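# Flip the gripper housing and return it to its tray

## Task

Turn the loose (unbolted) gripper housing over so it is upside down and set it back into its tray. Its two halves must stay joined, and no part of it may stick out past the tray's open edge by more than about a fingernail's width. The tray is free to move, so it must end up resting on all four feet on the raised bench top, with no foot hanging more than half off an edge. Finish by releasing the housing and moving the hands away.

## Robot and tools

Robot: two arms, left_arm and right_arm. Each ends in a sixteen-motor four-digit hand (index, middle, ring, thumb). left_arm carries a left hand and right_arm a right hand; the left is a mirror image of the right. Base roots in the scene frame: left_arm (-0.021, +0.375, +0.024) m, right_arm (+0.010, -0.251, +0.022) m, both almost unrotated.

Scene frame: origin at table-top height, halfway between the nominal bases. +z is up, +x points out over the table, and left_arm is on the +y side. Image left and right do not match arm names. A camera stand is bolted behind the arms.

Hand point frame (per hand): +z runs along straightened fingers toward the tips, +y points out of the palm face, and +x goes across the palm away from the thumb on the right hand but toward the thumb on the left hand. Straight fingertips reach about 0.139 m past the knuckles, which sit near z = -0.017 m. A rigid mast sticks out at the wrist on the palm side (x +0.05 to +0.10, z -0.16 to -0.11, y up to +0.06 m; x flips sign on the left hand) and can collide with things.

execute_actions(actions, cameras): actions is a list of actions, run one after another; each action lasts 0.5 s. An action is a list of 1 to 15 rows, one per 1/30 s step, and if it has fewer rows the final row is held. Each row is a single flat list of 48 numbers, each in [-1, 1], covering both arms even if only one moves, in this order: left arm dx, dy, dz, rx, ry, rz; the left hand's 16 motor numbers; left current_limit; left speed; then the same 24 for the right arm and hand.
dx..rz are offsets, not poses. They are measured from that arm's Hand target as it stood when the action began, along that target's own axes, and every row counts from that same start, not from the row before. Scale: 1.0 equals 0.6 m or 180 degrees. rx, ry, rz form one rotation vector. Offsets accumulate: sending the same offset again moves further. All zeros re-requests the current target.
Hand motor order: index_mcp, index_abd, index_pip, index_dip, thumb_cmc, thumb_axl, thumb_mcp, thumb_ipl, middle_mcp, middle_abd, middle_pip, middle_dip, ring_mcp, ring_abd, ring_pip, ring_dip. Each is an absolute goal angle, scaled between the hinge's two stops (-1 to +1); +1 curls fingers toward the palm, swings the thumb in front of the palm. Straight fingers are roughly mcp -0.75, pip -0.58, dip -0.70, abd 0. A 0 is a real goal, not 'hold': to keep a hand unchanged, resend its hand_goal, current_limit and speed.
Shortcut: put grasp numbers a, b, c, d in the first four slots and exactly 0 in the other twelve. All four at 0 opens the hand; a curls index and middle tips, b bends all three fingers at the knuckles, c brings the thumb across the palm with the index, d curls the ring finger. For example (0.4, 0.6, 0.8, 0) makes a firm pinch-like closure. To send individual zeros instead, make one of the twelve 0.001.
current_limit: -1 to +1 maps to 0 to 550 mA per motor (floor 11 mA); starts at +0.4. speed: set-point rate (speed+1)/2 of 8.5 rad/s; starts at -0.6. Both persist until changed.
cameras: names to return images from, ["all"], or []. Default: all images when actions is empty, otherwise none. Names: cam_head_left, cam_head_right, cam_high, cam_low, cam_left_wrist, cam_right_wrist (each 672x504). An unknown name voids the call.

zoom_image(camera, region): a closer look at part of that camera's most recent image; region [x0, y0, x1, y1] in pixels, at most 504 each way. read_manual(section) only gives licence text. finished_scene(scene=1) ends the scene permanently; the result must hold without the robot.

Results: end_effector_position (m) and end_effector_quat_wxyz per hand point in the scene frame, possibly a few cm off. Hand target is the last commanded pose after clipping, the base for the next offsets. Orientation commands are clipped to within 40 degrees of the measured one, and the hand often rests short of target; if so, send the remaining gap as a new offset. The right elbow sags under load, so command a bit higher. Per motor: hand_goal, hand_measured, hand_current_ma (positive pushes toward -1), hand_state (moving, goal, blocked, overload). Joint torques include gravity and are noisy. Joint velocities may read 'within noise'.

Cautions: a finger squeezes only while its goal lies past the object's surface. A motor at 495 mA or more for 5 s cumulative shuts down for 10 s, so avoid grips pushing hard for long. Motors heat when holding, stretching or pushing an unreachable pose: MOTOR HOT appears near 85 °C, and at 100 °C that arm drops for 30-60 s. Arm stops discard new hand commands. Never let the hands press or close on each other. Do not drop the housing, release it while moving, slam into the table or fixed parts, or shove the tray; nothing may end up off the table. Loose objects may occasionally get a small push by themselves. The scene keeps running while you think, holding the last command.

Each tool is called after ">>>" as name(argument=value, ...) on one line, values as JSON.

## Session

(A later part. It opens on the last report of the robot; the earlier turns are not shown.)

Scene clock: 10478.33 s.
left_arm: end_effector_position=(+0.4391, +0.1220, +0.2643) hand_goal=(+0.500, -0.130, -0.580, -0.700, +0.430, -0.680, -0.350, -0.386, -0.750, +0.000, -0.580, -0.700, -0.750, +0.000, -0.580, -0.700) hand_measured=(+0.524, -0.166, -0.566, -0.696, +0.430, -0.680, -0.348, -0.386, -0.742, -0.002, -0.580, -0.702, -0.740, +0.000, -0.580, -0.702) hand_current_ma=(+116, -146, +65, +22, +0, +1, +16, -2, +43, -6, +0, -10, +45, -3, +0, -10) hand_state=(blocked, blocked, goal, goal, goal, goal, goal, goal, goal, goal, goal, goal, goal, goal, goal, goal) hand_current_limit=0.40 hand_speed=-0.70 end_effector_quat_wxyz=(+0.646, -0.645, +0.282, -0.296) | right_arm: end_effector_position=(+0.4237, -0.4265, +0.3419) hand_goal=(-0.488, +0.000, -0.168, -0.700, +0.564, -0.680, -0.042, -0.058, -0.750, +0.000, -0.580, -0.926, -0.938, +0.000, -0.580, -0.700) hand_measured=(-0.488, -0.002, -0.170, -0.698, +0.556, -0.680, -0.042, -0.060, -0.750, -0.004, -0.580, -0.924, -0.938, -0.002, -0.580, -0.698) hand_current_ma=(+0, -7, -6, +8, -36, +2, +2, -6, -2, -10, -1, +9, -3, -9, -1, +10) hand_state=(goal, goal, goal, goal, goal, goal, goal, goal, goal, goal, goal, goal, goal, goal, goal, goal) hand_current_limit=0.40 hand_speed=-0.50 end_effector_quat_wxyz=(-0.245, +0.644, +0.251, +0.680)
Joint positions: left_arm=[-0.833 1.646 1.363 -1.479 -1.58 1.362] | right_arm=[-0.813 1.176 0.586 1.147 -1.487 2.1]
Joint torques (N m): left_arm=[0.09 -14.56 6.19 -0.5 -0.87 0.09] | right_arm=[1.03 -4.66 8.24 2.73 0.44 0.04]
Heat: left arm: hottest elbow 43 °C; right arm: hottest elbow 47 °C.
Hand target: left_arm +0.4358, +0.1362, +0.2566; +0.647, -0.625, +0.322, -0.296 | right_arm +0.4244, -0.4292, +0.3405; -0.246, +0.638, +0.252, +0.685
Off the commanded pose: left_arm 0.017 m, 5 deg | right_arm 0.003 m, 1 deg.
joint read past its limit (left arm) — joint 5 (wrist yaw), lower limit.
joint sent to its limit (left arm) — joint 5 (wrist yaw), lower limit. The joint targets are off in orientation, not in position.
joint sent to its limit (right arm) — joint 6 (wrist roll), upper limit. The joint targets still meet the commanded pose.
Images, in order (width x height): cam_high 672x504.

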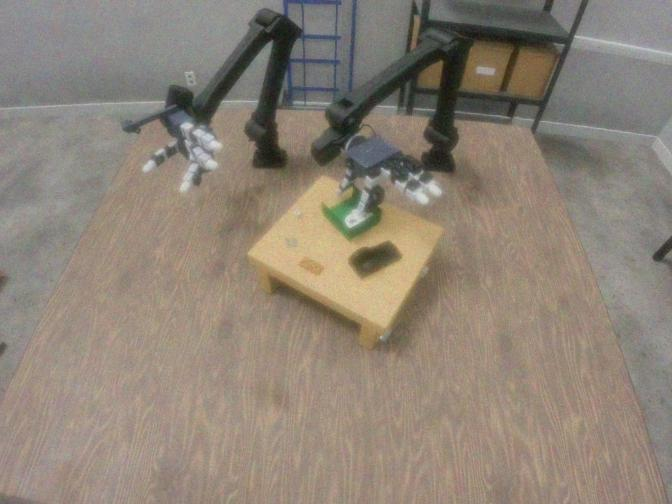

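>>> execute_actions(actions=[[[-0.016,-0.002,0.008,0,0,0,0.5,-0.13,-0.58,-0.7,0.43,-0.68,-0.35,-0.386,-0.75,0.001,-0.58,-0.7,-0.75,0.001,-0.58,-0.7,0.4,-0.7,0,0,0,0,0,0,0,0,0.75,0,0,0,0,0,0,0,0,0,0,0,0,0,0.4,-0.5]]], cameras=["cam_high"])

>>> zoom_image(camera="cam_high", region=[325, 175, 385, 235])

Scene clock: 10486.20 s.
left_arm: end_effector_position=(+0.4368, +0.1302, +0.2642) hand_goal=(+0.500, -0.130, -0.580, -0.700, +0.430, -0.680, -0.350, -0.386, -0.750, +0.000, -0.580, -0.700, -0.750, +0.000, -0.580, -0.700) hand_measured=(+0.528, -0.170, -0.562, -0.694, +0.430, -0.680, -0.348, -0.386, -0.742, -0.002, -0.580, -0.702, -0.740, +0.000, -0.580, -0.702) hand_current_ma=(+136, -166, +79, +29, +0, +1, +16, -2, +43, -6, +0, -10, +45, -3, +0, -10) hand_state=(blocked, blocked, goal, goal, goal, goal, goal, goal, goal, goal, goal, goal, goal, goal, goal, goal) hand_current_limit=0.40 hand_speed=-0.70 end_effector_quat_wxyz=(+0.647, -0.646, +0.281, -0.293) | right_arm: end_effector_position=(+0.4237, -0.4265, +0.3419) hand_goal=(-0.488, +0.000, -0.168, -0.700, +0.564, -0.680, -0.042, -0.058, -0.750, +0.000, -0.580, -0.926, -0.938, +0.000, -0.580, -0.700) hand_measured=(-0.488, -0.002, -0.170, -0.698, +0.556, -0.680, -0.042, -0.060, -0.750, -0.004, -0.580, -0.924, -0.938, -0.002, -0.580, -0.698) hand_current_ma=(+0, -7, -6, +8, -36, +2, +2, -6, -2, -10, -1, +9, -3, -9, -1, +10) hand_state=(goal, goal, goal, goal, goal, goal, goal, goal, goal, goal, goal, goal, goal, goal, goal, goal) hand_current_limit=0.40 hand_speed=-0.50 end_effector_quat_wxyz=(-0.245, +0.644, +0.251, +0.680)
Joint positions: left_arm=[-0.825 1.635 1.348 -1.498 -1.58 1.342] | right_arm=[-0.813 1.176 0.586 1.147 -1.487 2.1]
Joint torques (N m): left_arm=[0.73 -14.86 6.26 -0.64 -0.86 0.09] | right_arm=[1.2 -5.3 8.38 2.71 0.46 -0.02]
Heat: left arm: hottest elbow 42 °C; right arm: hottest elbow 47 °C.
Hand target: left_arm +0.4336, +0.1466, +0.2582; +0.647, -0.625, +0.322, -0.296 | right_arm +0.4244, -0.4292, +0.3405; -0.246, +0.638, +0.252, +0.685
Off the commanded pose: left_arm 0.018 m, 5 deg | right_arm 0.003 m, 1 deg.
joint read past its limit (left arm) — joint 5 (wrist yaw), lower limit.
joint sent to its limit (left arm) — joint 5 (wrist yaw), lower limit. The joint targets are off in orientation, not in position.
joint sent to its limit (right arm) — joint 6 (wrist roll), upper limit. The joint targets still meet the commanded pose.
Images, in order (width x height): cam_high 672x504.

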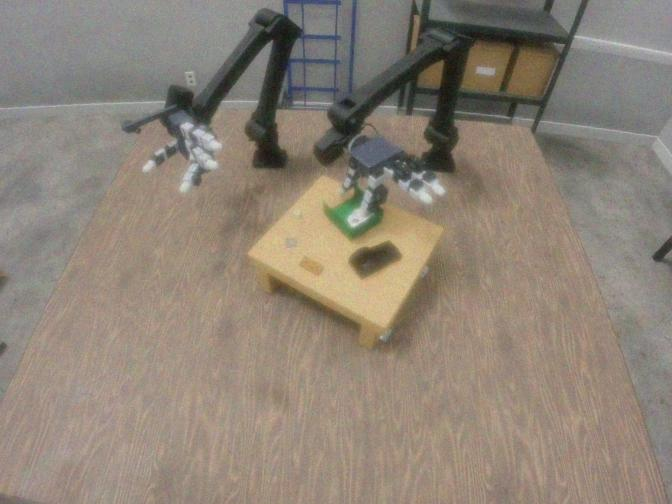

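Scaled by 8.400 from the camera's 672x504 image, which has a finer 960x720 frame.

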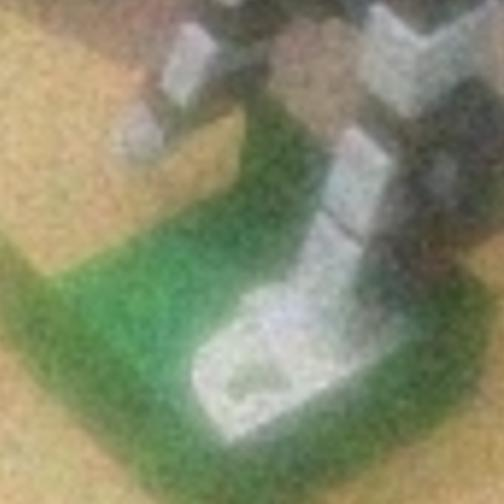

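>>> execute_actions(actions=[[[-0.016,-0.003,0.004,0,0,0,0.5,-0.13,-0.58,-0.7,0.43,-0.68,-0.35,-0.386,-0.75,0.001,-0.58,-0.7,-0.75,0.001,-0.58,-0.7,0.4,-0.7,0,0,0,0,0,0,0,0,0.75,0,0,0,0,0,0,0,0,0,0,0,0,0,0.4,-0.5]]], cameras=["cam_high"])

>>> zoom_image(camera="cam_high", region=[325, 175, 385, 235])

Scene clock: 10493.40 s.
left_arm: end_effector_position=(+0.4331, +0.1410, +0.2644) hand_goal=(+0.500, -0.130, -0.580, -0.700, +0.430, -0.680, -0.350, -0.386, -0.750, +0.000, -0.580, -0.700, -0.750, +0.000, -0.580, -0.700) hand_measured=(+0.528, -0.176, -0.562, -0.694, +0.430, -0.680, -0.348, -0.386, -0.742, -0.002, -0.580, -0.702, -0.740, +0.000, -0.580, -0.702) hand_current_ma=(+136, -189, +79, +29, +0, +1, +16, -2, +43, -6, +0, -10, +45, -3, +0, -10) hand_state=(blocked, blocked, goal, goal, goal, goal, goal, goal, goal, goal, goal, goal, goal, goal, goal, goal) hand_current_limit=0.40 hand_speed=-0.70 end_effector_quat_wxyz=(+0.650, -0.646, +0.280, -0.287) | right_arm: end_effector_position=(+0.4237, -0.4265, +0.3419) hand_goal=(-0.488, +0.000, -0.168, -0.700, +0.564, -0.680, -0.042, -0.058, -0.750, +0.000, -0.580, -0.926, -0.938, +0.000, -0.580, -0.700) hand_measured=(-0.488, -0.002, -0.170, -0.698, +0.556, -0.680, -0.042, -0.060, -0.750, -0.004, -0.580, -0.924, -0.938, -0.002, -0.580, -0.698) hand_current_ma=(+0, -7, -6, +8, -36, +2, +2, -6, -2, -10, -1, +9, -3, -9, -1, +10) hand_state=(goal, goal, goal, goal, goal, goal, goal, goal, goal, goal, goal, goal, goal, goal, goal, goal) hand_current_limit=0.40 hand_speed=-0.50 end_effector_quat_wxyz=(-0.245, +0.644, +0.251, +0.680)
Joint positions: left_arm=[-0.816 1.619 1.328 -1.519 -1.58 1.325] | right_arm=[-0.813 1.176 0.586 1.147 -1.487 2.1]
Joint torques (N m): left_arm=[0.5 -14.39 6.41 -0.59 -0.85 0.11] | right_arm=[0.85 -5.13 8.31 2.77 0.46 0]
Heat: left arm: hottest elbow 42 °C; right arm: hottest elbow 47 °C.
Hand target: left_arm +0.4296, +0.1555, +0.2606; +0.646, -0.625, +0.322, -0.296 | right_arm +0.4244, -0.4292, +0.3405; -0.246, +0.638, +0.252, +0.685
Off the commanded pose: left_arm 0.016 m, 5 deg | right_arm 0.003 m, 1 deg.
joint read past its limit (left arm) — joint 5 (wrist yaw), lower limit.
joint sent to its limit (left arm) — joint 5 (wrist yaw), lower limit. The joint targets are off in orientation, not in position.
joint sent to its limit (right arm) — joint 6 (wrist roll), upper limit. The joint targets still meet the commanded pose.
Images, in order (width x height): cam_high 672x504.

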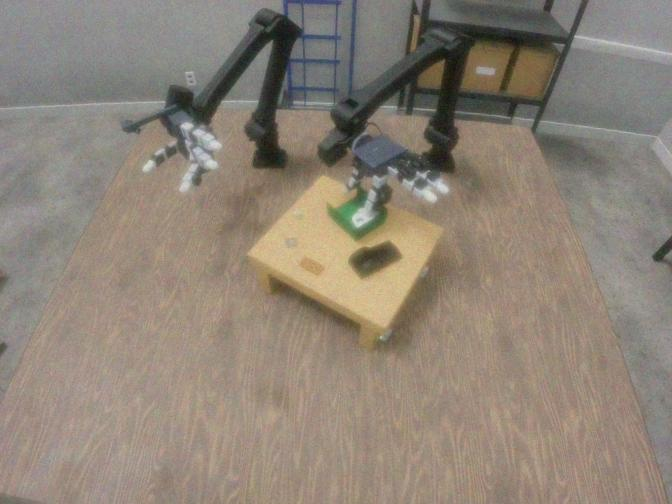

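Scaled by 8.400 from the camera's 672x504 image, which has a finer 960x720 frame.

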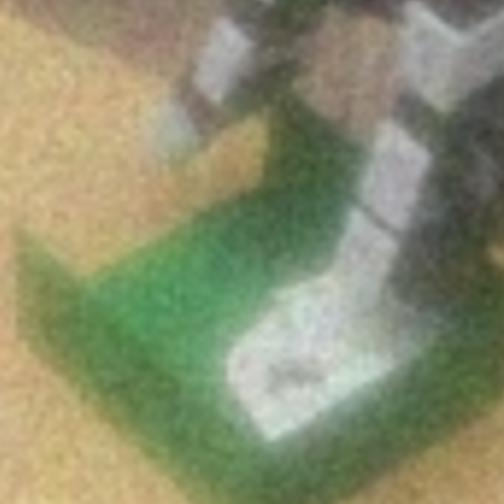

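>>> execute_actions(actions=[[[0.035,0,-0.012,0,0,0,0.5,-0.13,-0.58,-0.7,0.43,-0.68,-0.35,-0.386,-0.75,0.001,-0.58,-0.7,-0.75,0.001,-0.58,-0.7,0.4,-0.7,0,0,0,0,0,0,0,0,0.75,0,0,0,0,0,0,0,0,0,0,0,0,0,0.4,-0.5]],[[0.012,-0.012,-0.01,0,0,0,0.5,-0.13,-0.58,-0.7,0.43,-0.68,-0.35,-0.386,-0.75,0.001,-0.58,-0.7,-0.75,0.001,-0.58,-0.7,0.4,-0.7,0,0,0,0,0,0,0,0,0.75,0,0,0,0,0,0,0,0,0,0,0,0,0,0.4,-0.5]],[[0.002,-0.025,-0.01,0,0,0,0.5,-0.13,-0.58,-0.7,0.43,-0.68,-0.35,-0.386,-0.75,0.001,-0.58,-0.7,-0.75,0.001,-0.58,-0.7,0.4,-0.7,0,0,0,0,0,0,0,0,0.75,0,0,0,0,0,0,0,0,0,0,0,0,0,0.4,-0.5]],[[0,-0.05,0,0,0,0,0.5,-0.13,-0.58,-0.7,0.43,-0.68,-0.35,-0.386,-0.75,0.001,-0.58,-0.7,-0.75,0.001,-0.58,-0.7,0.4,-0.7,0,0,0,0,0,0,0,0,0.75,0,0,0,0,0,0,0,0,0,0,0,0,0,0.4,-0.5]]], cameras=["cam_high"])

>>> zoom_image(camera="cam_high", region=[325, 175, 385, 235])

Scene clock: 10509.13 s.
left_arm: end_effector_position=(+0.4304, +0.1265, +0.2937) hand_goal=(+0.500, -0.130, -0.580, -0.700, +0.430, -0.680, -0.350, -0.386, -0.750, +0.000, -0.580, -0.700, -0.750, +0.000, -0.580, -0.700) hand_measured=(+0.504, -0.134, -0.576, -0.698, +0.430, -0.680, -0.348, -0.386, -0.742, -0.002, -0.580, -0.702, -0.740, +0.000, -0.580, -0.702) hand_current_ma=(+20, -12, +15, +11, +0, +1, +16, -2, +43, -6, +0, -10, +45, -3, +0, -10) hand_state=(goal, goal, goal, goal, goal, goal, goal, goal, goal, goal, goal, goal, goal, goal, goal, goal) hand_current_limit=0.40 hand_speed=-0.70 end_effector_quat_wxyz=(+0.656, -0.632, +0.311, -0.271) | right_arm: end_effector_position=(+0.4237, -0.4265, +0.3419) hand_goal=(-0.488, +0.000, -0.168, -0.700, +0.564, -0.680, -0.042, -0.058, -0.750, +0.000, -0.580, -0.926, -0.938, +0.000, -0.580, -0.700) hand_measured=(-0.488, -0.002, -0.170, -0.698, +0.556, -0.680, -0.042, -0.060, -0.750, -0.004, -0.580, -0.924, -0.938, -0.002, -0.580, -0.698) hand_current_ma=(+0, -7, -6, +8, -36, +2, +2, -6, -2, -10, -1, +9, -3, -9, -1, +10) hand_state=(goal, goal, goal, goal, goal, goal, goal, goal, goal, goal, goal, goal, goal, goal, goal, goal) hand_current_limit=0.40 hand_speed=-0.50 end_effector_quat_wxyz=(-0.245, +0.644, +0.251, +0.680)
Joint positions: left_arm=[-0.84 1.63 1.424 -1.621 -1.58 1.38] | right_arm=[-0.813 1.176 0.586 1.147 -1.487 2.1]
Joint torques (N m): left_arm=[-1.26 -14.56 11.14 -0.25 -0.83 0.12] | right_arm=[0.56 -4.31 8.17 2.86 0.48 -0.02]
Heat: left arm: hottest elbow 42 °C; right arm: hottest elbow 47 °C.
Hand target: left_arm +0.4336, +0.1183, +0.3110; +0.647, -0.625, +0.323, -0.296 | right_arm +0.4244, -0.4292, +0.3405; -0.246, +0.638, +0.252, +0.685
Off the commanded pose: left_arm 0.020 m, 3 deg | right_arm 0.003 m, 1 deg.
joint read past its limit (left arm) — joint 5 (wrist yaw), lower limit.
joint sent to its limit (left arm) — joint 5 (wrist yaw), lower limit. The joint targets are off in orientation, not in position.
joint sent to its limit (right arm) — joint 6 (wrist roll), upper limit. The joint targets still meet the commanded pose.
Images, in order (width x height): cam_high 672x504.

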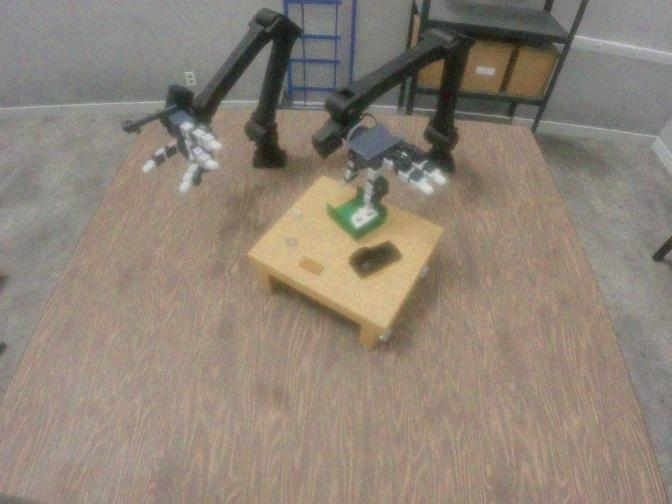

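Scaled by 8.400 from the camera's 672x504 image, which has a finer 960x720 frame.

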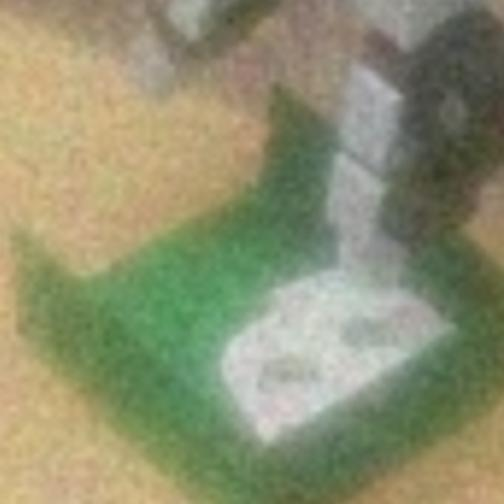

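>>> execute_actions(actions=[[[-0.0277,-0.057,0.037,0,-0.0241,0,0.3,-0.13,-0.58,-0.7,0.43,-0.68,-0.35,-0.386,-0.75,0.001,-0.58,-0.7,-0.75,0.001,-0.58,-0.7,0.4,-0.7,0,0,0,0,0,0,0,0,0.75,0,0,0,0,0,0,0,0,0,0,0,0,0,0.4,-0.5]],[[-0.0238,-0.047,0.039,0,-0.0241,0,0,0.001,-0.9,-0.9,0.001,-0.68,-0.35,-0.386,-0.95,0.001,-0.9,-0.9,-0.95,0.001,-0.9,-0.9,0.4,-0.7,0,0,0,0,0,0,0,0,0.75,0,0,0,0,0,0,0,0,0,0,0,0,0,0.4,-0.5]],[[-0.018,-0.042,0.04,0,-0.0241,0,-0.9,0.001,-0.9,-0.9,0.001,-0.68,-0.35,-0.386,-0.95,0.001,-0.9,-0.9,-0.95,0.001,-0.9,-0.9,0.4,-0.7,0,0,0,0,0,0,0,0,0.75,0,0,0,0,0,0,0,0,0,0,0,0,0,0.4,-0.5]],[[-0.0138,-0.042,0.041,0,-0.0241,0,-0.9,0.001,-0.9,-0.9,0.001,-0.68,-0.35,-0.386,-0.95,0.001,-0.9,-0.9,-0.95,0.001,-0.9,-0.9,0.4,-0.7,0,0,0,0,0,0,0,0,0.75,0,0,0,0,0,0,0,0,0,0,0,0,0,0.4,-0.5]],[[-0.0108,-0.035,0.042,0,-0.0241,0,-0.9,0.001,-0.9,-0.9,0.001,-0.68,-0.35,-0.386,-0.95,0.001,-0.9,-0.9,-0.95,0.001,-0.9,-0.9,0.4,-0.7,0,0,0,0,0,0,0,0,0.75,0,0,0,0,0,0,0,0,0,0,0,0,0,0.4,-0.5]]], cameras=[])

>>> execute_actions(actions=[[[0,0.1257,-0.1097,-0.1667,0,0,-0.9,0.001,-0.9,-0.9,0.001,-0.68,-0.35,-0.386,-0.95,0.001,-0.9,-0.9,-0.95,0.001,-0.9,-0.9,0.4,-0.7,0,0,0,0,0,0,0,0,0.75,0,0,0,0,0,0,0,0,0,0,0,0,0,0.4,-0.5]],[[0,0.1257,-0.1097,-0.1667,0,0,-0.9,0.001,-0.9,-0.9,0.001,-0.68,-0.35,-0.386,-0.95,0.001,-0.9,-0.9,-0.95,0.001,-0.9,-0.9,0.4,-0.7,0,0,0,0,0,0,0,0,0.75,0,0,0,0,0,0,0,0,0,0,0,0,0,0.4,-0.5]],[[0,0.1257,-0.1097,-0.1667,0,0,-0.9,0.001,-0.9,-0.9,0.001,-0.68,-0.35,-0.386,-0.95,0.001,-0.9,-0.9,-0.95,0.001,-0.9,-0.9,0.4,-0.7,0,0,0,0,0,0,0,0,0.75,0,0,0,0,0,0,0,0,0,0,0,0,0,0.4,-0.5]]], cameras=["cam_left_wrist","cam_high"])

>>> zoom_image(camera="cam_left_wrist", region=[200, 30, 400, 200])

>>> zoom_image(camera="cam_high", region=[320, 180, 385, 240])

Scene clock: 10531.57 s.
left_arm: end_effector_position=(+0.4752, +0.2409, +0.4282) hand_goal=(-0.900, +0.000, -0.900, -0.900, +0.000, -0.680, -0.350, -0.386, -0.950, +0.000, -0.900, -0.900, -0.950, +0.000, -0.900, -0.900) hand_measured=(-0.880, -0.004, -0.894, -0.898, +0.012, -0.680, -0.348, -0.386, -0.930, -0.002, -0.894, -0.896, -0.928, +0.000, -0.894, -0.896) hand_current_ma=(+95, -15, +29, +13, +53, +1, +14, -2, +102, -6, +29, +14, +105, -3, +27, +14) hand_state=(goal, goal, goal, goal, goal, goal, goal, goal, blocked, goal, goal, goal, blocked, goal, goal, goal) hand_current_limit=0.40 hand_speed=-0.70 end_effector_quat_wxyz=(+0.686, -0.662, +0.239, -0.184) | right_arm: end_effector_position=(+0.4237, -0.4265, +0.3419) hand_goal=(-0.488, +0.000, -0.168, -0.700, +0.564, -0.680, -0.042, -0.058, -0.750, +0.000, -0.580, -0.926, -0.938, +0.000, -0.580, -0.700) hand_measured=(-0.488, -0.002, -0.170, -0.698, +0.556, -0.680, -0.042, -0.060, -0.750, -0.004, -0.580, -0.924, -0.938, -0.002, -0.580, -0.698) hand_current_ma=(+0, -7, -6, +8, -36, +2, +2, -6, -2, -10, -1, +9, -3, -9, -1, +10) hand_state=(goal, goal, goal, goal, goal, goal, goal, goal, goal, goal, goal, goal, goal, goal, goal, goal) hand_current_limit=0.40 hand_speed=-0.50 end_effector_quat_wxyz=(-0.245, +0.644, +0.251, +0.680)
Joint positions: left_arm=[-0.602 1.563 1.704 -1.674 -1.58 1.693] | right_arm=[-0.813 1.176 0.586 1.147 -1.487 2.1]
Joint torques (N m): left_arm=[-1.03 -14.62 11.74 0.64 -0.96 0.14] | right_arm=[0.67 -4.48 8.13 2.59 0.48 0.01]
Heat: left arm: hottest elbow 43 °C; right arm: hottest elbow 47 °C.
Hand target: left_arm +0.4778, +0.2391, +0.4494; +0.696, -0.669, +0.195, -0.173 | right_arm +0.4244, -0.4292, +0.3405; -0.246, +0.638, +0.252, +0.685
Off the commanded pose: left_arm 0.021 m, 5 deg | right_arm 0.003 m, 1 deg.
joint read past its limit (left arm) — joint 5 (wrist yaw), lower limit.
joint sent to its limit (left arm) — joint 5 (wrist yaw), lower limit. The joint targets are off in orientation, not in position.
joint sent to its limit (right arm) — joint 6 (wrist roll), upper limit. The joint targets still meet the commanded pose.
No camera images: "cameras" was empty.

Scene clock: 10533.80 s.
left_arm: end_effector_position=(+0.3418, +0.0225, +0.3504) hand_goal=(-0.900, +0.000, -0.900, -0.900, +0.000, -0.680, -0.350, -0.386, -0.950, +0.000, -0.900, -0.900, -0.950, +0.000, -0.900, -0.900) hand_measured=(-0.894, -0.002, -0.898, -0.898, +0.002, -0.680, -0.346, -0.386, -0.942, -0.002, -0.898, -0.898, -0.942, +0.000, -0.898, -0.898) hand_current_ma=(+30, -11, +10, +10, +12, +1, +18, -2, +36, -6, +10, +11, +37, -3, +9, +11) hand_state=(goal, goal, goal, goal, goal, goal, goal, goal, goal, goal, goal, goal, goal, goal, goal, goal) hand_current_limit=0.40 hand_speed=-0.70 end_effector_quat_wxyz=(+0.002, +0.962, -0.270, +0.029) | right_arm: end_effector_position=(+0.4237, -0.4265, +0.3419) hand_goal=(-0.488, +0.000, -0.168, -0.700, +0.564, -0.680, -0.042, -0.058, -0.750, +0.000, -0.580, -0.926, -0.938, +0.000, -0.580, -0.700) hand_measured=(-0.488, -0.002, -0.170, -0.698, +0.556, -0.680, -0.042, -0.060, -0.750, -0.004, -0.580, -0.924, -0.938, -0.002, -0.580, -0.698) hand_current_ma=(+0, -7, -6, +8, -36, +2, +2, -6, -2, -10, -1, +9, -3, -9, -1, +10) hand_state=(goal, goal, goal, goal, goal, goal, goal, goal, goal, goal, goal, goal, goal, goal, goal, goal) hand_current_limit=0.40 hand_speed=-0.50 end_effector_quat_wxyz=(-0.245, +0.644, +0.251, +0.680)
Joint positions: left_arm=[-0.602 1.545 1.71 -1.679 -0.015 1.509] | right_arm=[-0.813 1.176 0.586 1.147 -1.487 2.1]
Joint torques (N m): left_arm=[-0.67 -13.27 9.09 0.44 0.2 -0.1] | right_arm=[-0.09 -5.36 8.35 2.73 0.45 0.02]
Heat: left arm: hottest elbow 43 °C; right arm: hottest elbow 47 °C.
Hand target: left_arm +0.3459, +0.0195, +0.3539; -0.018, +0.965, -0.260, -0.016 | right_arm +0.4244, -0.4292, +0.3405; -0.246, +0.638, +0.252, +0.685
Off the commanded pose: left_arm 0.006 m, 6 deg | right_arm 0.003 m, 1 deg.
joint sent to its limit (left arm) — joint 4 (wrist pitch), lower limit. The joint targets are off in orientation, not in position.
joint sent to its limit (right arm) — joint 6 (wrist roll), upper limit. The joint targets still meet the commanded pose.
camera_calibration:
cam_left_wrist: T_world_to_cam=[[-0.338718, 0.94086, -0.00720615, 0.0625159], [0.608271, 0.224813, 0.761226, -0.529323], [0.717828, 0.253458, -0.648446, 0.0983373], [0, 0, 0, 1]] pos_world=[0.272558, 0.0352557, 0.467152]
Images, in order (width x height): cam_high 672x504, cam_left_wrist 672x504.

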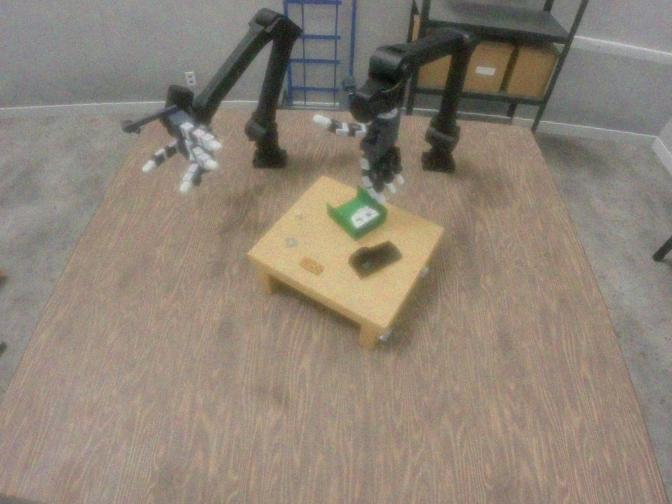

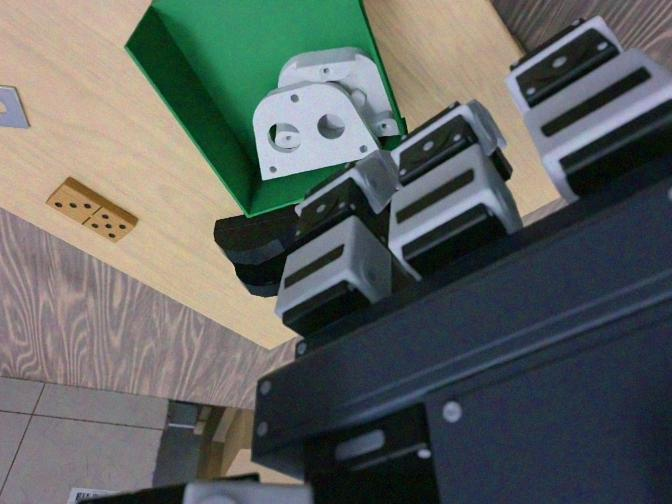

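Scaled by 2.520 from the camera's 672x504 image, which has a finer 960x720 frame.

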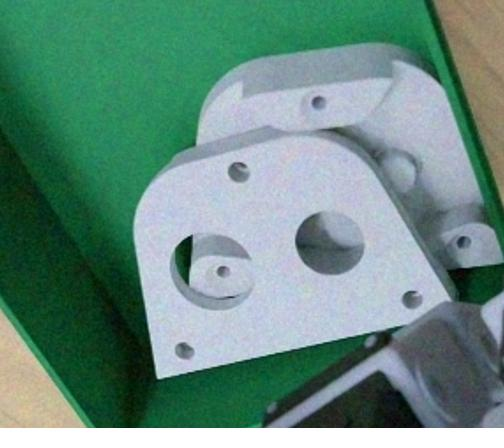

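Scaled by 7.754 from the camera's 672x504 image, which has a finer 960x720 frame.

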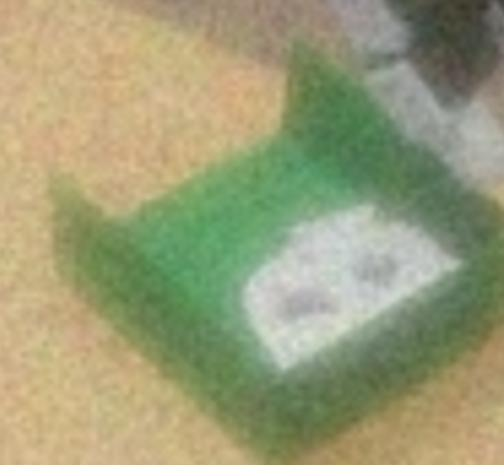

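>>> execute_actions(actions=[[[0,-0.1637,0.0321,0.1667,0,0,-0.9,0.001,-0.9,-0.9,0.001,-0.68,-0.35,-0.386,-0.95,0.001,-0.9,-0.9,-0.95,0.001,-0.9,-0.9,0.4,-0.7,0,0,0,0,0,0,0,0,0.75,0,0,0,0,0,0,0,0,0,0,0,0,0,0.4,-0.5]],[[0,-0.1637,0.0321,0.1667,0,0,-0.9,0.001,-0.9,-0.9,0.001,-0.68,-0.35,-0.386,-0.95,0.001,-0.9,-0.9,-0.95,0.001,-0.9,-0.9,0.4,-0.7,0,0,0,0,0,0,0,0,0.75,0,0,0,0,0,0,0,0,0,0,0,0,0,0.4,-0.5]],[[0,-0.1637,0.0321,0.1667,0,0,-0.9,0.001,-0.9,-0.9,0.001,-0.68,-0.35,-0.386,-0.75,0.001,-0.58,-0.7,-0.75,0.001,-0.58,-0.7,0.4,-0.7,0,0,0,0,0,0,0,0,0.75,0,0,0,0,0,0,0,0,0,0,0,0,0,0.4,-0.5]],[[0.0113,0.048,-0.06,0,0.0241,0,-0.5,0.001,-0.58,-0.7,0.2,-0.68,-0.35,-0.386,-0.75,0.001,-0.58,-0.7,-0.75,0.001,-0.58,-0.7,0.4,-0.7,0,0,0,0,0,0,0,0,0.75,0,0,0,0,0,0,0,0,0,0,0,0,0,0.4,-0.5]],[[0.0158,0.048,-0.06,0,0.0241,0,0,-0.13,-0.58,-0.7,0.43,-0.68,-0.35,-0.386,-0.75,0.001,-0.58,-0.7,-0.75,0.001,-0.58,-0.7,0.4,-0.7,0,0,0,0,0,0,0,0,0.75,0,0,0,0,0,0,0,0,0,0,0,0,0,0.4,-0.5]],[[0.0207,0.048,-0.06,0,0.0241,0,0.5,-0.13,-0.58,-0.7,0.43,-0.68,-0.35,-0.386,-0.75,0.001,-0.58,-0.7,-0.75,0.001,-0.58,-0.7,0.4,-0.7,0,0,0,0,0,0,0,0,0.75,0,0,0,0,0,0,0,0,0,0,0,0,0,0.4,-0.5]],[[0.019,0.05,-0.06,0,0.0241,0,0.5,-0.13,-0.58,-0.7,0.43,-0.68,-0.35,-0.386,-0.75,0.001,-0.58,-0.7,-0.75,0.001,-0.58,-0.7,0.4,-0.7,0,0,0,0,0,0,0,0,0.75,0,0,0,0,0,0,0,0,0,0,0,0,0,0.4,-0.5]],[[0.007,0.03,-0.03,0,0.0241,0,0.5,-0.13,-0.58,-0.7,0.43,-0.68,-0.35,-0.386,-0.75,0.001,-0.58,-0.7,-0.75,0.001,-0.58,-0.7,0.4,-0.7,0,0,0,0,0,0,0,0,0.75,0,0,0,0,0,0,0,0,0,0,0,0,0,0.4,-0.5]],[[0.008,0.03,-0.03,0,0.01,0,0.5,-0.13,-0.58,-0.7,0.43,-0.68,-0.35,-0.386,-0.75,0.001,-0.58,-0.7,-0.75,0.001,-0.58,-0.7,0.4,-0.7,0,0,0,0,0,0,0,0,0.75,0,0,0,0,0,0,0,0,0,0,0,0,0,0.4,-0.5]]], cameras=["cam_high"])

>>> zoom_image(camera="cam_high", region=[325, 175, 385, 235])

Scene clock: 10602.47 s.
left_arm: end_effector_position=(+0.3962, +0.0829, +0.3007) hand_goal=(+0.500, -0.130, -0.580, -0.700, +0.430, -0.680, -0.350, -0.386, -0.750, +0.000, -0.580, -0.700, -0.750, +0.000, -0.580, -0.700) hand_measured=(+0.500, -0.126, -0.580, -0.702, +0.428, -0.680, -0.348, -0.386, -0.742, -0.002, -0.580, -0.702, -0.740, +0.000, -0.580, -0.702) hand_current_ma=(-3, +12, +0, -9, -4, +1, +15, -2, +44, -6, +0, -10, +45, -3, +0, -10) hand_state=(goal, goal, goal, goal, goal, goal, goal, goal, goal, goal, goal, goal, goal, goal, goal, goal) hand_current_limit=0.40 hand_speed=-0.70 end_effector_quat_wxyz=(+0.637, -0.618, +0.344, -0.308) | right_arm: end_effector_position=(+0.4237, -0.4265, +0.3419) hand_goal=(-0.488, +0.000, -0.168, -0.700, +0.564, -0.680, -0.042, -0.058, -0.750, +0.000, -0.580, -0.926, -0.938, +0.000, -0.580, -0.700) hand_measured=(-0.488, -0.002, -0.170, -0.698, +0.556, -0.680, -0.042, -0.060, -0.750, -0.004, -0.580, -0.924, -0.938, -0.002, -0.580, -0.698) hand_current_ma=(+0, -7, -6, +8, -36, +2, +2, -6, -2, -10, -1, +9, -3, -9, -1, +10) hand_state=(goal, goal, goal, goal, goal, goal, goal, goal, goal, goal, goal, goal, goal, goal, goal, goal) hand_current_limit=0.40 hand_speed=-0.50 end_effector_quat_wxyz=(-0.245, +0.644, +0.251, +0.680)
Joint positions: left_arm=[-0.951 1.569 1.378 -1.424 -1.57 1.584] | right_arm=[-0.813 1.176 0.586 1.147 -1.487 2.1]
Joint torques (N m): left_arm=[-1.08 -12.45 7.65 1.13 -1.09 -0.06] | right_arm=[0.38 -4.37 8.31 2.86 0.49 -0.02]
Heat: left arm: hottest elbow 43 °C; right arm: hottest elbow 47 °C.
Hand target: left_arm +0.3989, +0.0763, +0.2915; +0.641, -0.620, +0.332, -0.306 | right_arm +0.4244, -0.4292, +0.3405; -0.246, +0.638, +0.252, +0.685
Off the commanded pose: left_arm 0.012 m, 1 deg | right_arm 0.003 m, 1 deg.
joint sent to its limit (right arm) — joint 6 (wrist roll), upper limit. The joint targets still meet the commanded pose.
Images, in order (width x height): cam_high 672x504.

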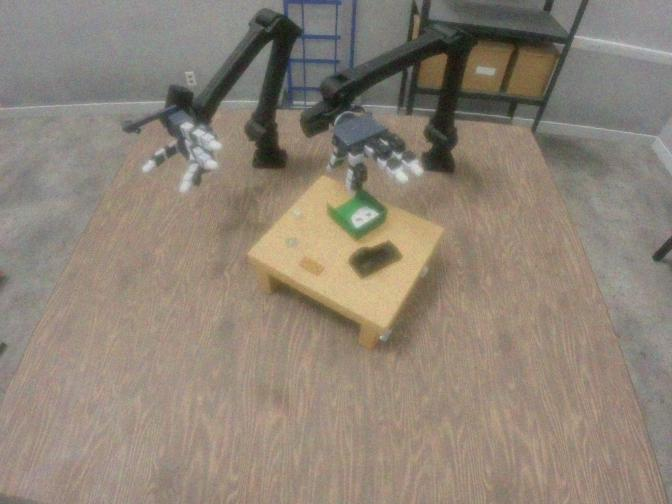

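Scaled by 8.400 from the camera's 672x504 image, which has a finer 960x720 frame.

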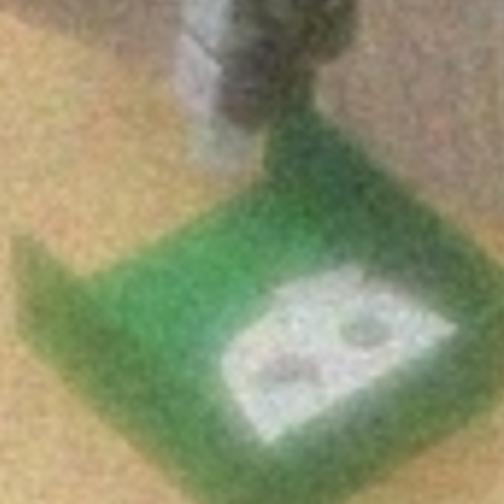

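>>> execute_actions(actions=[[[-0.015,0.04,-0.004,0,0,0,0.5,-0.13,-0.58,-0.7,0.43,-0.68,-0.35,-0.386,-0.75,0.001,-0.58,-0.7,-0.75,0.001,-0.58,-0.7,0.4,-0.7,0,0,0,0,0,0,0,0,0.75,0,0,0,0,0,0,0,0,0,0,0,0,0,0.4,-0.5]],[[0,0.04,0,0,0,0,0.5,-0.13,-0.58,-0.7,0.43,-0.68,-0.35,-0.386,-0.75,0.001,-0.58,-0.7,-0.75,0.001,-0.58,-0.7,0.4,-0.7,0,0,0,0,0,0,0,0,0.75,0,0,0,0,0,0,0,0,0,0,0,0,0,0.4,-0.5]],[[0.002,0.006,0.018,0,0,0,0.5,-0.13,-0.58,-0.7,0.43,-0.68,-0.35,-0.386,-0.75,0.001,-0.58,-0.7,-0.75,0.001,-0.58,-0.7,0.4,-0.7,0,0,0,0,0,0,0,0,0.75,0,0,0,0,0,0,0,0,0,0,0,0,0,0.4,-0.5]]], cameras=["cam_high"])

>>> zoom_image(camera="cam_high", region=[325, 175, 385, 235])

Scene clock: 10615.90 s.
left_arm: end_effector_position=(+0.3941, +0.0922, +0.2485) hand_goal=(+0.500, -0.130, -0.580, -0.700, +0.430, -0.680, -0.350, -0.386, -0.750, +0.000, -0.580, -0.700, -0.750, +0.000, -0.580, -0.700) hand_measured=(+0.500, -0.126, -0.580, -0.702, +0.430, -0.680, -0.348, -0.386, -0.742, -0.002, -0.580, -0.702, -0.740, +0.000, -0.580, -0.702) hand_current_ma=(-3, +12, +0, -9, -2, +1, +15, -2, +44, -6, +0, -10, +46, -3, +0, -10) hand_state=(goal, goal, goal, goal, goal, goal, goal, goal, goal, goal, goal, goal, goal, goal, goal, goal) hand_current_limit=0.40 hand_speed=-0.70 end_effector_quat_wxyz=(+0.637, -0.620, +0.340, -0.306) | right_arm: end_effector_position=(+0.4237, -0.4265, +0.3419) hand_goal=(-0.488, +0.000, -0.168, -0.700, +0.564, -0.680, -0.042, -0.058, -0.750, +0.000, -0.580, -0.926, -0.938, +0.000, -0.580, -0.700) hand_measured=(-0.488, -0.002, -0.170, -0.698, +0.556, -0.680, -0.042, -0.060, -0.750, -0.004, -0.580, -0.924, -0.938, -0.002, -0.580, -0.698) hand_current_ma=(+0, -7, -6, +8, -36, +2, +2, -6, -2, -10, -1, +9, -3, -9, -1, +10) hand_state=(goal, goal, goal, goal, goal, goal, goal, goal, goal, goal, goal, goal, goal, goal, goal, goal) hand_current_limit=0.40 hand_speed=-0.50 end_effector_quat_wxyz=(-0.245, +0.644, +0.251, +0.680)
Joint positions: left_arm=[-0.943 1.59 1.262 -1.317 -1.57 1.55] | right_arm=[-0.813 1.176 0.586 1.147 -1.487 2.1]
Joint torques (N m): left_arm=[-0.26 -12.1 7.61 1.13 -1.19 -0.02] | right_arm=[1.03 -4.72 8.1 2.73 0.48 0]
Heat: left arm: hottest elbow 43 °C; right arm: hottest elbow 47 °C.
Hand target: left_arm +0.4000, +0.0898, +0.2403; +0.641, -0.620, +0.333, -0.306 | right_arm +0.4244, -0.4292, +0.3405; -0.246, +0.638, +0.252, +0.685
Off the commanded pose: left_arm 0.010 m, 1 deg | right_arm 0.003 m, 1 deg.
joint sent to its limit (right arm) — joint 6 (wrist roll), upper limit. The joint targets still meet the commanded pose.
Images, in order (width x height): cam_high 672x504.

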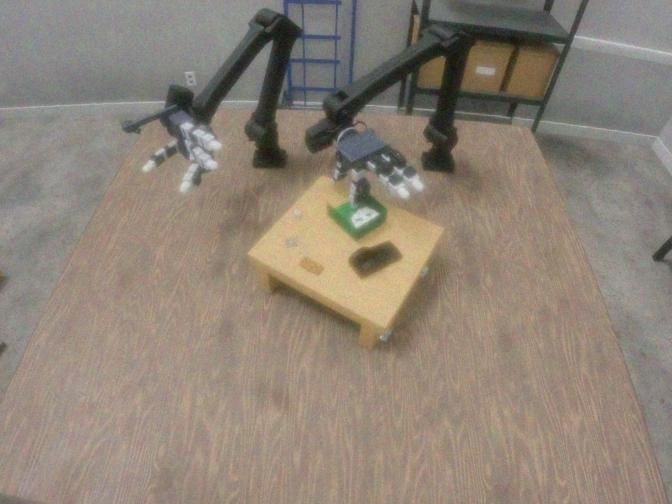

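Scaled by 8.400 from the camera's 672x504 image, which has a finer 960x720 frame.

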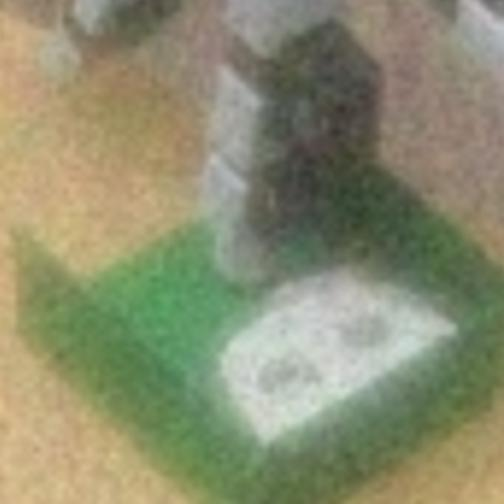

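Push +n.

>>> execute_actions(actions=[[[0,0,0.018,0,0,0,0.5,-0.13,-0.58,-0.7,0.43,-0.68,-0.35,-0.386,-0.75,0.001,-0.58,-0.7,-0.75,0.001,-0.58,-0.7,0.4,-0.7,0,0,0,0,0,0,0,0,0.75,0,0,0,0,0,0,0,0,0,0,0,0,0,0.4,-0.5]],[[0,0,0.015,0,0,0,0.5,-0.13,-0.58,-0.7,0.43,-0.68,-0.35,-0.386,-0.75,0.001,-0.58,-0.7,-0.75,0.001,-0.58,-0.7,0.4,-0.7,0,0,0,0,0,0,0,0,0.75,0,0,0,0,0,0,0,0,0,0,0,0,0,0.4,-0.5]]], cameras=["cam_high"])

>>> zoom_image(camera="cam_high", region=[325, 175, 385, 235])

Scene clock: 10622.87 s.
left_arm: end_effector_position=(+0.4041, +0.1047, +0.2465) hand_goal=(+0.500, -0.130, -0.580, -0.700, +0.430, -0.680, -0.350, -0.386, -0.750, +0.000, -0.580, -0.700, -0.750, +0.000, -0.580, -0.700) hand_measured=(+0.526, -0.136, -0.564, -0.692, +0.430, -0.680, -0.348, -0.386, -0.742, -0.002, -0.580, -0.702, -0.740, +0.000, -0.580, -0.702) hand_current_ma=(+128, -22, +79, +34, -2, +1, +15, -2, +44, -6, +0, -10, +46, -3, +0, -10) hand_state=(blocked, goal, goal, goal, goal, goal, goal, goal, goal, goal, goal, goal, goal, goal, goal, goal) hand_current_limit=0.40 hand_speed=-0.70 end_effector_quat_wxyz=(+0.641, -0.627, +0.328, -0.298) | right_arm: end_effector_position=(+0.4237, -0.4265, +0.3419) hand_goal=(-0.488, +0.000, -0.168, -0.700, +0.564, -0.680, -0.042, -0.058, -0.750, +0.000, -0.580, -0.926, -0.938, +0.000, -0.580, -0.700) hand_measured=(-0.488, -0.002, -0.170, -0.698, +0.556, -0.680, -0.042, -0.060, -0.750, -0.004, -0.580, -0.924, -0.938, -0.002, -0.580, -0.698) hand_current_ma=(+0, -7, -6, +8, -36, +2, +2, -6, -2, -10, -1, +9, -3, -9, -1, +10) hand_state=(goal, goal, goal, goal, goal, goal, goal, goal, goal, goal, goal, goal, goal, goal, goal, goal) hand_current_limit=0.40 hand_speed=-0.50 end_effector_quat_wxyz=(-0.245, +0.644, +0.251, +0.680)
Joint positions: left_arm=[-0.91 1.595 1.262 -1.317 -1.57 1.538] | right_arm=[-0.813 1.176 0.586 1.147 -1.487 2.1]
Joint torques (N m): left_arm=[0.32 -10.99 9.22 0.76 -1.26 -0.03] | right_arm=[1.2 -4.84 8.13 2.76 0.47 0]
Heat: left arm: hottest elbow 43 °C; right arm: hottest elbow 47 °C.
Hand target: left_arm +0.4160, +0.1016, +0.2405; +0.641, -0.620, +0.332, -0.306 | right_arm +0.4244, -0.4292, +0.3405; -0.246, +0.638, +0.252, +0.685
Off the commanded pose: left_arm 0.014 m, 1 deg | right_arm 0.003 m, 1 deg.
joint sent to its limit (left arm) — joint 5 (wrist yaw), lower limit. The joint targets still meet the commanded pose.
joint sent to its limit (right arm) — joint 6 (wrist roll), upper limit. The joint targets still meet the commanded pose.
Images, in order (width x height): cam_high 672x504.

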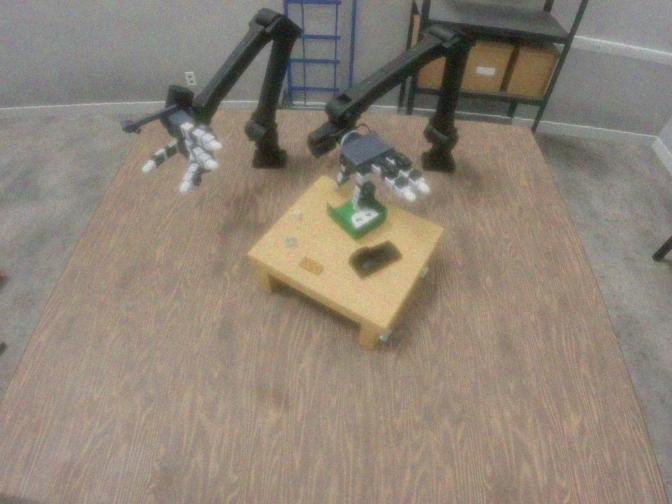

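Scaled by 8.400 from the camera's 672x504 image, which has a finer 960x720 frame.

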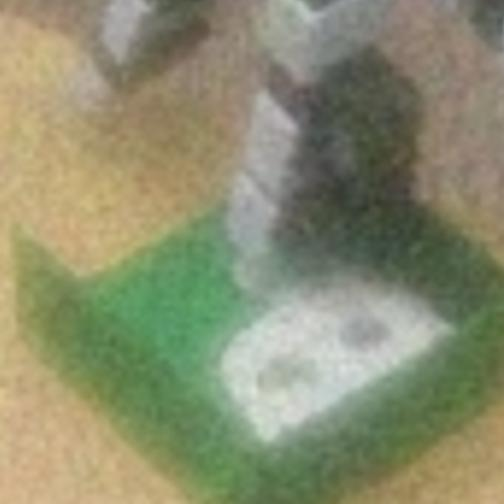

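>>> execute_actions(actions=[[[0,-0.002,0.015,0,0,0,0.5,-0.13,-0.58,-0.7,0.43,-0.68,-0.35,-0.386,-0.75,0.001,-0.58,-0.7,-0.75,0.001,-0.58,-0.7,0.4,-0.7,0,0,0,0,0,0,0,0,0.75,0,0,0,0,0,0,0,0,0,0,0,0,0,0.4,-0.5]]], cameras=["cam_high"])

>>> zoom_image(camera="cam_high", region=[325, 175, 385, 235])

Scene clock: 10629.50 s.
left_arm: end_effector_position=(+0.4087, +0.1103, +0.2456) hand_goal=(+0.500, -0.130, -0.580, -0.700, +0.430, -0.680, -0.350, -0.386, -0.750, +0.000, -0.580, -0.700, -0.750, +0.000, -0.580, -0.700) hand_measured=(+0.540, -0.140, -0.552, -0.688, +0.430, -0.680, -0.348, -0.386, -0.742, -0.002, -0.580, -0.702, -0.740, +0.000, -0.580, -0.702) hand_current_ma=(+207, -38, +131, +58, -2, +1, +15, -2, +44, -6, +0, -10, +46, -3, +0, -10) hand_state=(blocked, goal, blocked, goal, goal, goal, goal, goal, goal, goal, goal, goal, goal, goal, goal, goal) hand_current_limit=0.40 hand_speed=-0.70 end_effector_quat_wxyz=(+0.643, -0.629, +0.323, -0.293) | right_arm: end_effector_position=(+0.4237, -0.4265, +0.3419) hand_goal=(-0.488, +0.000, -0.168, -0.700, +0.564, -0.680, -0.042, -0.058, -0.750, +0.000, -0.580, -0.926, -0.938, +0.000, -0.580, -0.700) hand_measured=(-0.488, -0.002, -0.170, -0.698, +0.556, -0.680, -0.042, -0.060, -0.750, -0.004, -0.580, -0.924, -0.938, -0.002, -0.580, -0.698) hand_current_ma=(+0, -7, -6, +8, -36, +2, +2, -6, -2, -10, -1, +9, -3, -9, -1, +10) hand_state=(goal, goal, goal, goal, goal, goal, goal, goal, goal, goal, goal, goal, goal, goal, goal, goal) hand_current_limit=0.40 hand_speed=-0.50 end_effector_quat_wxyz=(-0.245, +0.644, +0.251, +0.680)
Joint positions: left_arm=[-0.895 1.599 1.263 -1.317 -1.57 1.537] | right_arm=[-0.813 1.176 0.586 1.147 -1.487 2.1]
Joint torques (N m): left_arm=[0.56 -10.87 10.02 0.68 -1.24 0.03] | right_arm=[0.62 -4.89 8.17 2.55 0.45 0]
Heat: left arm: hottest elbow 43 °C; right arm: hottest elbow 47 °C.
Hand target: left_arm +0.4232, +0.1067, +0.2417; +0.641, -0.620, +0.333, -0.306 | right_arm +0.4244, -0.4292, +0.3405; -0.246, +0.638, +0.252, +0.685
Off the commanded pose: left_arm 0.015 m, 2 deg | right_arm 0.003 m, 1 deg.
joint sent to its limit (left arm) — joint 5 (wrist yaw), lower limit. The joint targets are off in orientation, not in position.
joint sent to its limit (right arm) — joint 6 (wrist roll), upper limit. The joint targets still meet the commanded pose.
Images, in order (width x height): cam_high 672x504.

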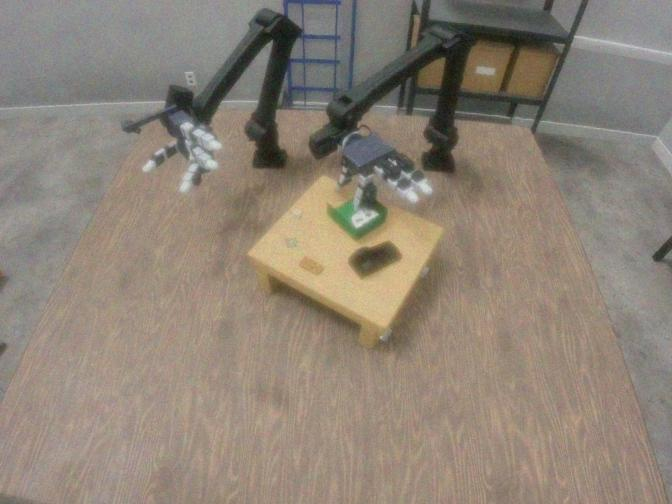

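Scaled by 8.400 from the camera's 672x504 image, which has a finer 960x720 frame.

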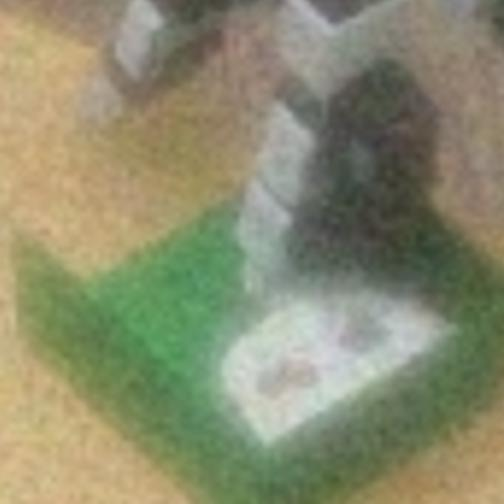

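>>> execute_actions(actions=[[[0,-0.002,0.015,0,0,0,0.5,-0.13,-0.58,-0.7,0.43,-0.68,-0.35,-0.386,-0.75,0.001,-0.58,-0.7,-0.75,0.001,-0.58,-0.7,0.4,-0.7,0,0,0,0,0,0,0,0,0.75,0,0,0,0,0,0,0,0,0,0,0,0,0,0.4,-0.5]]], cameras=["cam_high"])

>>> zoom_image(camera="cam_high", region=[325, 175, 385, 235])

Scene clock: 10634.40 s.
left_arm: end_effector_position=(+0.4156, +0.1148, +0.2458) hand_goal=(+0.500, -0.130, -0.580, -0.700, +0.430, -0.680, -0.350, -0.386, -0.750, +0.000, -0.580, -0.700, -0.750, +0.000, -0.580, -0.700) hand_measured=(+0.546, -0.130, -0.550, -0.688, +0.430, -0.680, -0.348, -0.386, -0.742, -0.002, -0.580, -0.702, -0.740, +0.000, -0.580, -0.702) hand_current_ma=(+232, -3, +141, +59, -2, +1, +15, -2, +44, -6, +0, -10, +46, -3, +0, -10) hand_state=(blocked, goal, blocked, goal, goal, goal, goal, goal, goal, goal, goal, goal, goal, goal, goal, goal) hand_current_limit=0.40 hand_speed=-0.70 end_effector_quat_wxyz=(+0.645, -0.632, +0.317, -0.289) | right_arm: end_effector_position=(+0.4237, -0.4265, +0.3419) hand_goal=(-0.488, +0.000, -0.168, -0.700, +0.564, -0.680, -0.042, -0.058, -0.750, +0.000, -0.580, -0.926, -0.938, +0.000, -0.580, -0.700) hand_measured=(-0.488, -0.002, -0.170, -0.698, +0.556, -0.680, -0.042, -0.060, -0.750, -0.004, -0.580, -0.924, -0.938, -0.002, -0.580, -0.698) hand_current_ma=(+0, -7, -6, +8, -36, +2, +2, -6, -2, -10, -1, +9, -3, -9, -1, +10) hand_state=(goal, goal, goal, goal, goal, goal, goal, goal, goal, goal, goal, goal, goal, goal, goal, goal) hand_current_limit=0.40 hand_speed=-0.50 end_effector_quat_wxyz=(-0.245, +0.644, +0.251, +0.680)
Joint positions: left_arm=[-0.878 1.607 1.274 -1.317 -1.57 1.537] | right_arm=[-0.813 1.176 0.586 1.147 -1.487 2.1]
Joint torques (N m): left_arm=[0.67 -10.99 10.21 0.61 -1.23 0.04] | right_arm=[1.2 -4.84 8.17 2.74 0.51 -0.02]
Heat: left arm: hottest elbow 44 °C; right arm: hottest elbow 47 °C.
Hand target: left_arm +0.4304, +0.1121, +0.2430; +0.641, -0.620, +0.333, -0.306 | right_arm +0.4244, -0.4292, +0.3405; -0.246, +0.638, +0.252, +0.685
Off the commanded pose: left_arm 0.015 m, 3 deg | right_arm 0.003 m, 1 deg.
joint sent to its limit (left arm) — joint 5 (wrist yaw), lower limit. The joint targets are off in orientation, not in position.
joint sent to its limit (right arm) — joint 6 (wrist roll), upper limit. The joint targets still meet the commanded pose.
Images, in order (width x height): cam_high 672x504.

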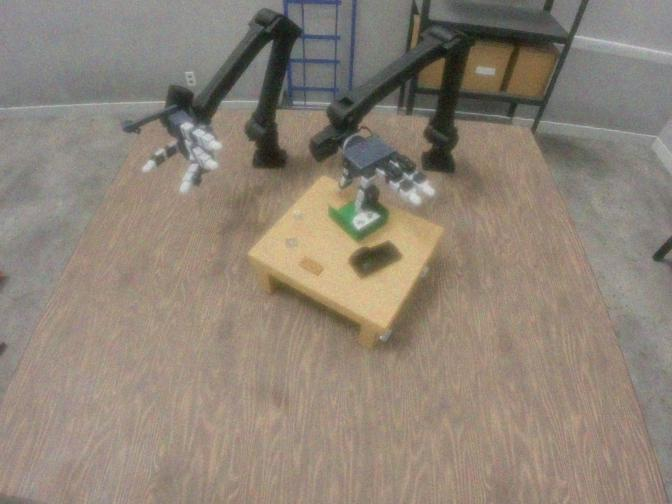

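Scaled by 8.400 from the camera's 672x504 image, which has a finer 960x720 frame.

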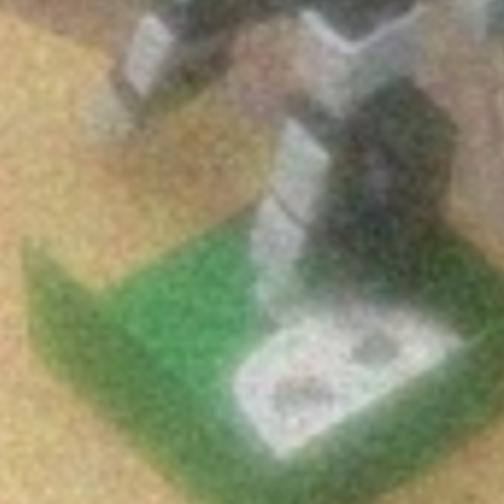

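>>> execute_actions(actions=[[[0,0,-0.045,0,0,0,0.5,-0.13,-0.58,-0.7,0.43,-0.68,-0.35,-0.386,-0.75,0.001,-0.58,-0.7,-0.75,0.001,-0.58,-0.7,0.4,-0.7,0,0,0,0,0,0,0,0,0.75,0,0,0,0,0,0,0,0,0,0,0,0,0,0.4,-0.5]],[[0,-0.07,0,0,0,0,0.5,-0.13,-0.58,-0.7,0.43,-0.68,-0.35,-0.386,-0.75,0.001,-0.58,-0.7,-0.75,0.001,-0.58,-0.7,0.4,-0.7,0,0,0,0,0,0,0,0,0.75,0,0,0,0,0,0,0,0,0,0,0,0,0,0.4,-0.5]],[[0,-0.07,0,0,0,0,0.5,-0.13,-0.58,-0.7,0.43,-0.68,-0.35,-0.386,-0.75,0.001,-0.58,-0.7,-0.75,0.001,-0.58,-0.7,0.4,-0.7,0,0,0,0,0,0,0,0,0.75,0,0,0,0,0,0,0,0,0,0,0,0,0,0.4,-0.5]],[[0.0465,0,0.0305,0,0,0,0.5,-0.13,-0.58,-0.7,0.43,-0.68,-0.35,-0.386,-0.75,0.001,-0.58,-0.7,-0.75,0.001,-0.58,-0.7,0.4,-0.7,0,0,0,0,0,0,0,0,0.75,0,0,0,0,0,0,0,0,0,0,0,0,0,0.4,-0.5]],[[0.0465,0,0.0305,0,0,0,0.5,-0.13,-0.58,-0.7,0.43,-0.68,-0.35,-0.386,-0.75,0.001,-0.58,-0.7,-0.75,0.001,-0.58,-0.7,0.4,-0.7,0,0,0,0,0,0,0,0,0.75,0,0,0,0,0,0,0,0,0,0,0,0,0,0.4,-0.5]]], cameras=["cam_high"])

>>> zoom_image(camera="cam_high", region=[325, 175, 385, 235])

Scene clock: 10660.93 s.
left_arm: end_effector_position=(+0.4640, +0.0761, +0.3170) hand_goal=(+0.500, -0.130, -0.580, -0.700, +0.430, -0.680, -0.350, -0.386, -0.750, +0.000, -0.580, -0.700, -0.750, +0.000, -0.580, -0.700) hand_measured=(+0.504, -0.126, -0.576, -0.698, +0.430, -0.680, -0.348, -0.386, -0.740, -0.002, -0.580, -0.702, -0.740, +0.000, -0.580, -0.702) hand_current_ma=(+16, +13, +14, +11, +2, +1, +15, -2, +44, -6, +1, -10, +46, -3, +1, -10) hand_state=(goal, goal, goal, goal, goal, goal, goal, goal, goal, goal, goal, goal, goal, goal, goal, goal) hand_current_limit=0.40 hand_speed=-0.70 end_effector_quat_wxyz=(+0.652, -0.632, +0.311, -0.279) | right_arm: end_effector_position=(+0.4237, -0.4265, +0.3419) hand_goal=(-0.488, +0.000, -0.168, -0.700, +0.564, -0.680, -0.042, -0.058, -0.750, +0.000, -0.580, -0.926, -0.938, +0.000, -0.580, -0.700) hand_measured=(-0.488, -0.002, -0.170, -0.698, +0.556, -0.680, -0.042, -0.060, -0.750, -0.004, -0.580, -0.924, -0.938, -0.002, -0.580, -0.698) hand_current_ma=(+0, -7, -6, +8, -36, +2, +2, -6, -2, -10, -1, +9, -3, -9, -1, +10) hand_state=(goal, goal, goal, goal, goal, goal, goal, goal, goal, goal, goal, goal, goal, goal, goal, goal) hand_current_limit=0.40 hand_speed=-0.50 end_effector_quat_wxyz=(-0.245, +0.644, +0.251, +0.680)
Joint positions: left_arm=[-0.855 1.71 1.594 -1.414 -1.578 1.665] | right_arm=[-0.813 1.176 0.586 1.147 -1.487 2.1]
Joint torques (N m): left_arm=[-0.5 -14.51 11.66 0.17 -1 0.14] | right_arm=[0.38 -5.07 8.13 2.67 0.5 -0.04]
Heat: left arm: hottest elbow 46 °C; right arm: hottest elbow 47 °C.
Hand target: left_arm +0.4730, +0.0691, +0.3244; +0.641, -0.620, +0.333, -0.306 | right_arm +0.4244, -0.4292, +0.3405; -0.246, +0.638, +0.252, +0.685
Off the commanded pose: left_arm 0.013 m, 4 deg | right_arm 0.003 m, 1 deg.
joint read past its limit (left arm) — joint 5 (wrist yaw), lower limit.
joint sent to its limit (left arm) — joint 5 (wrist yaw), lower limit. The joint targets are off in orientation, not in position.
joint sent to its limit (right arm) — joint 6 (wrist roll), upper limit. The joint targets still meet the commanded pose.
Images, in order (width x height): cam_high 672x504.

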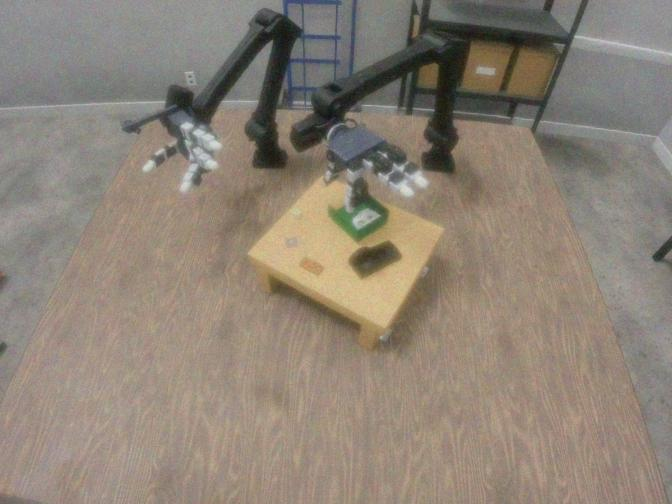

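Scaled by 8.400 from the camera's 672x504 image, which has a finer 960x720 frame.

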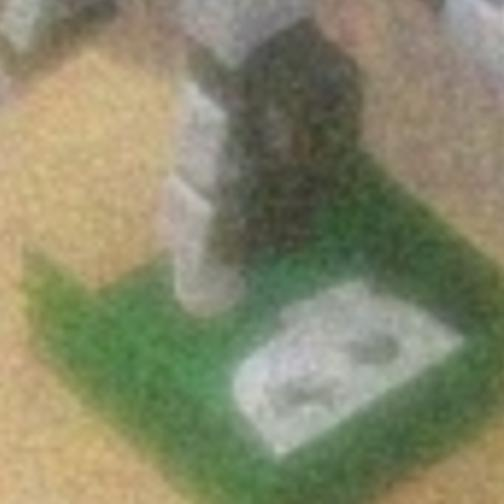

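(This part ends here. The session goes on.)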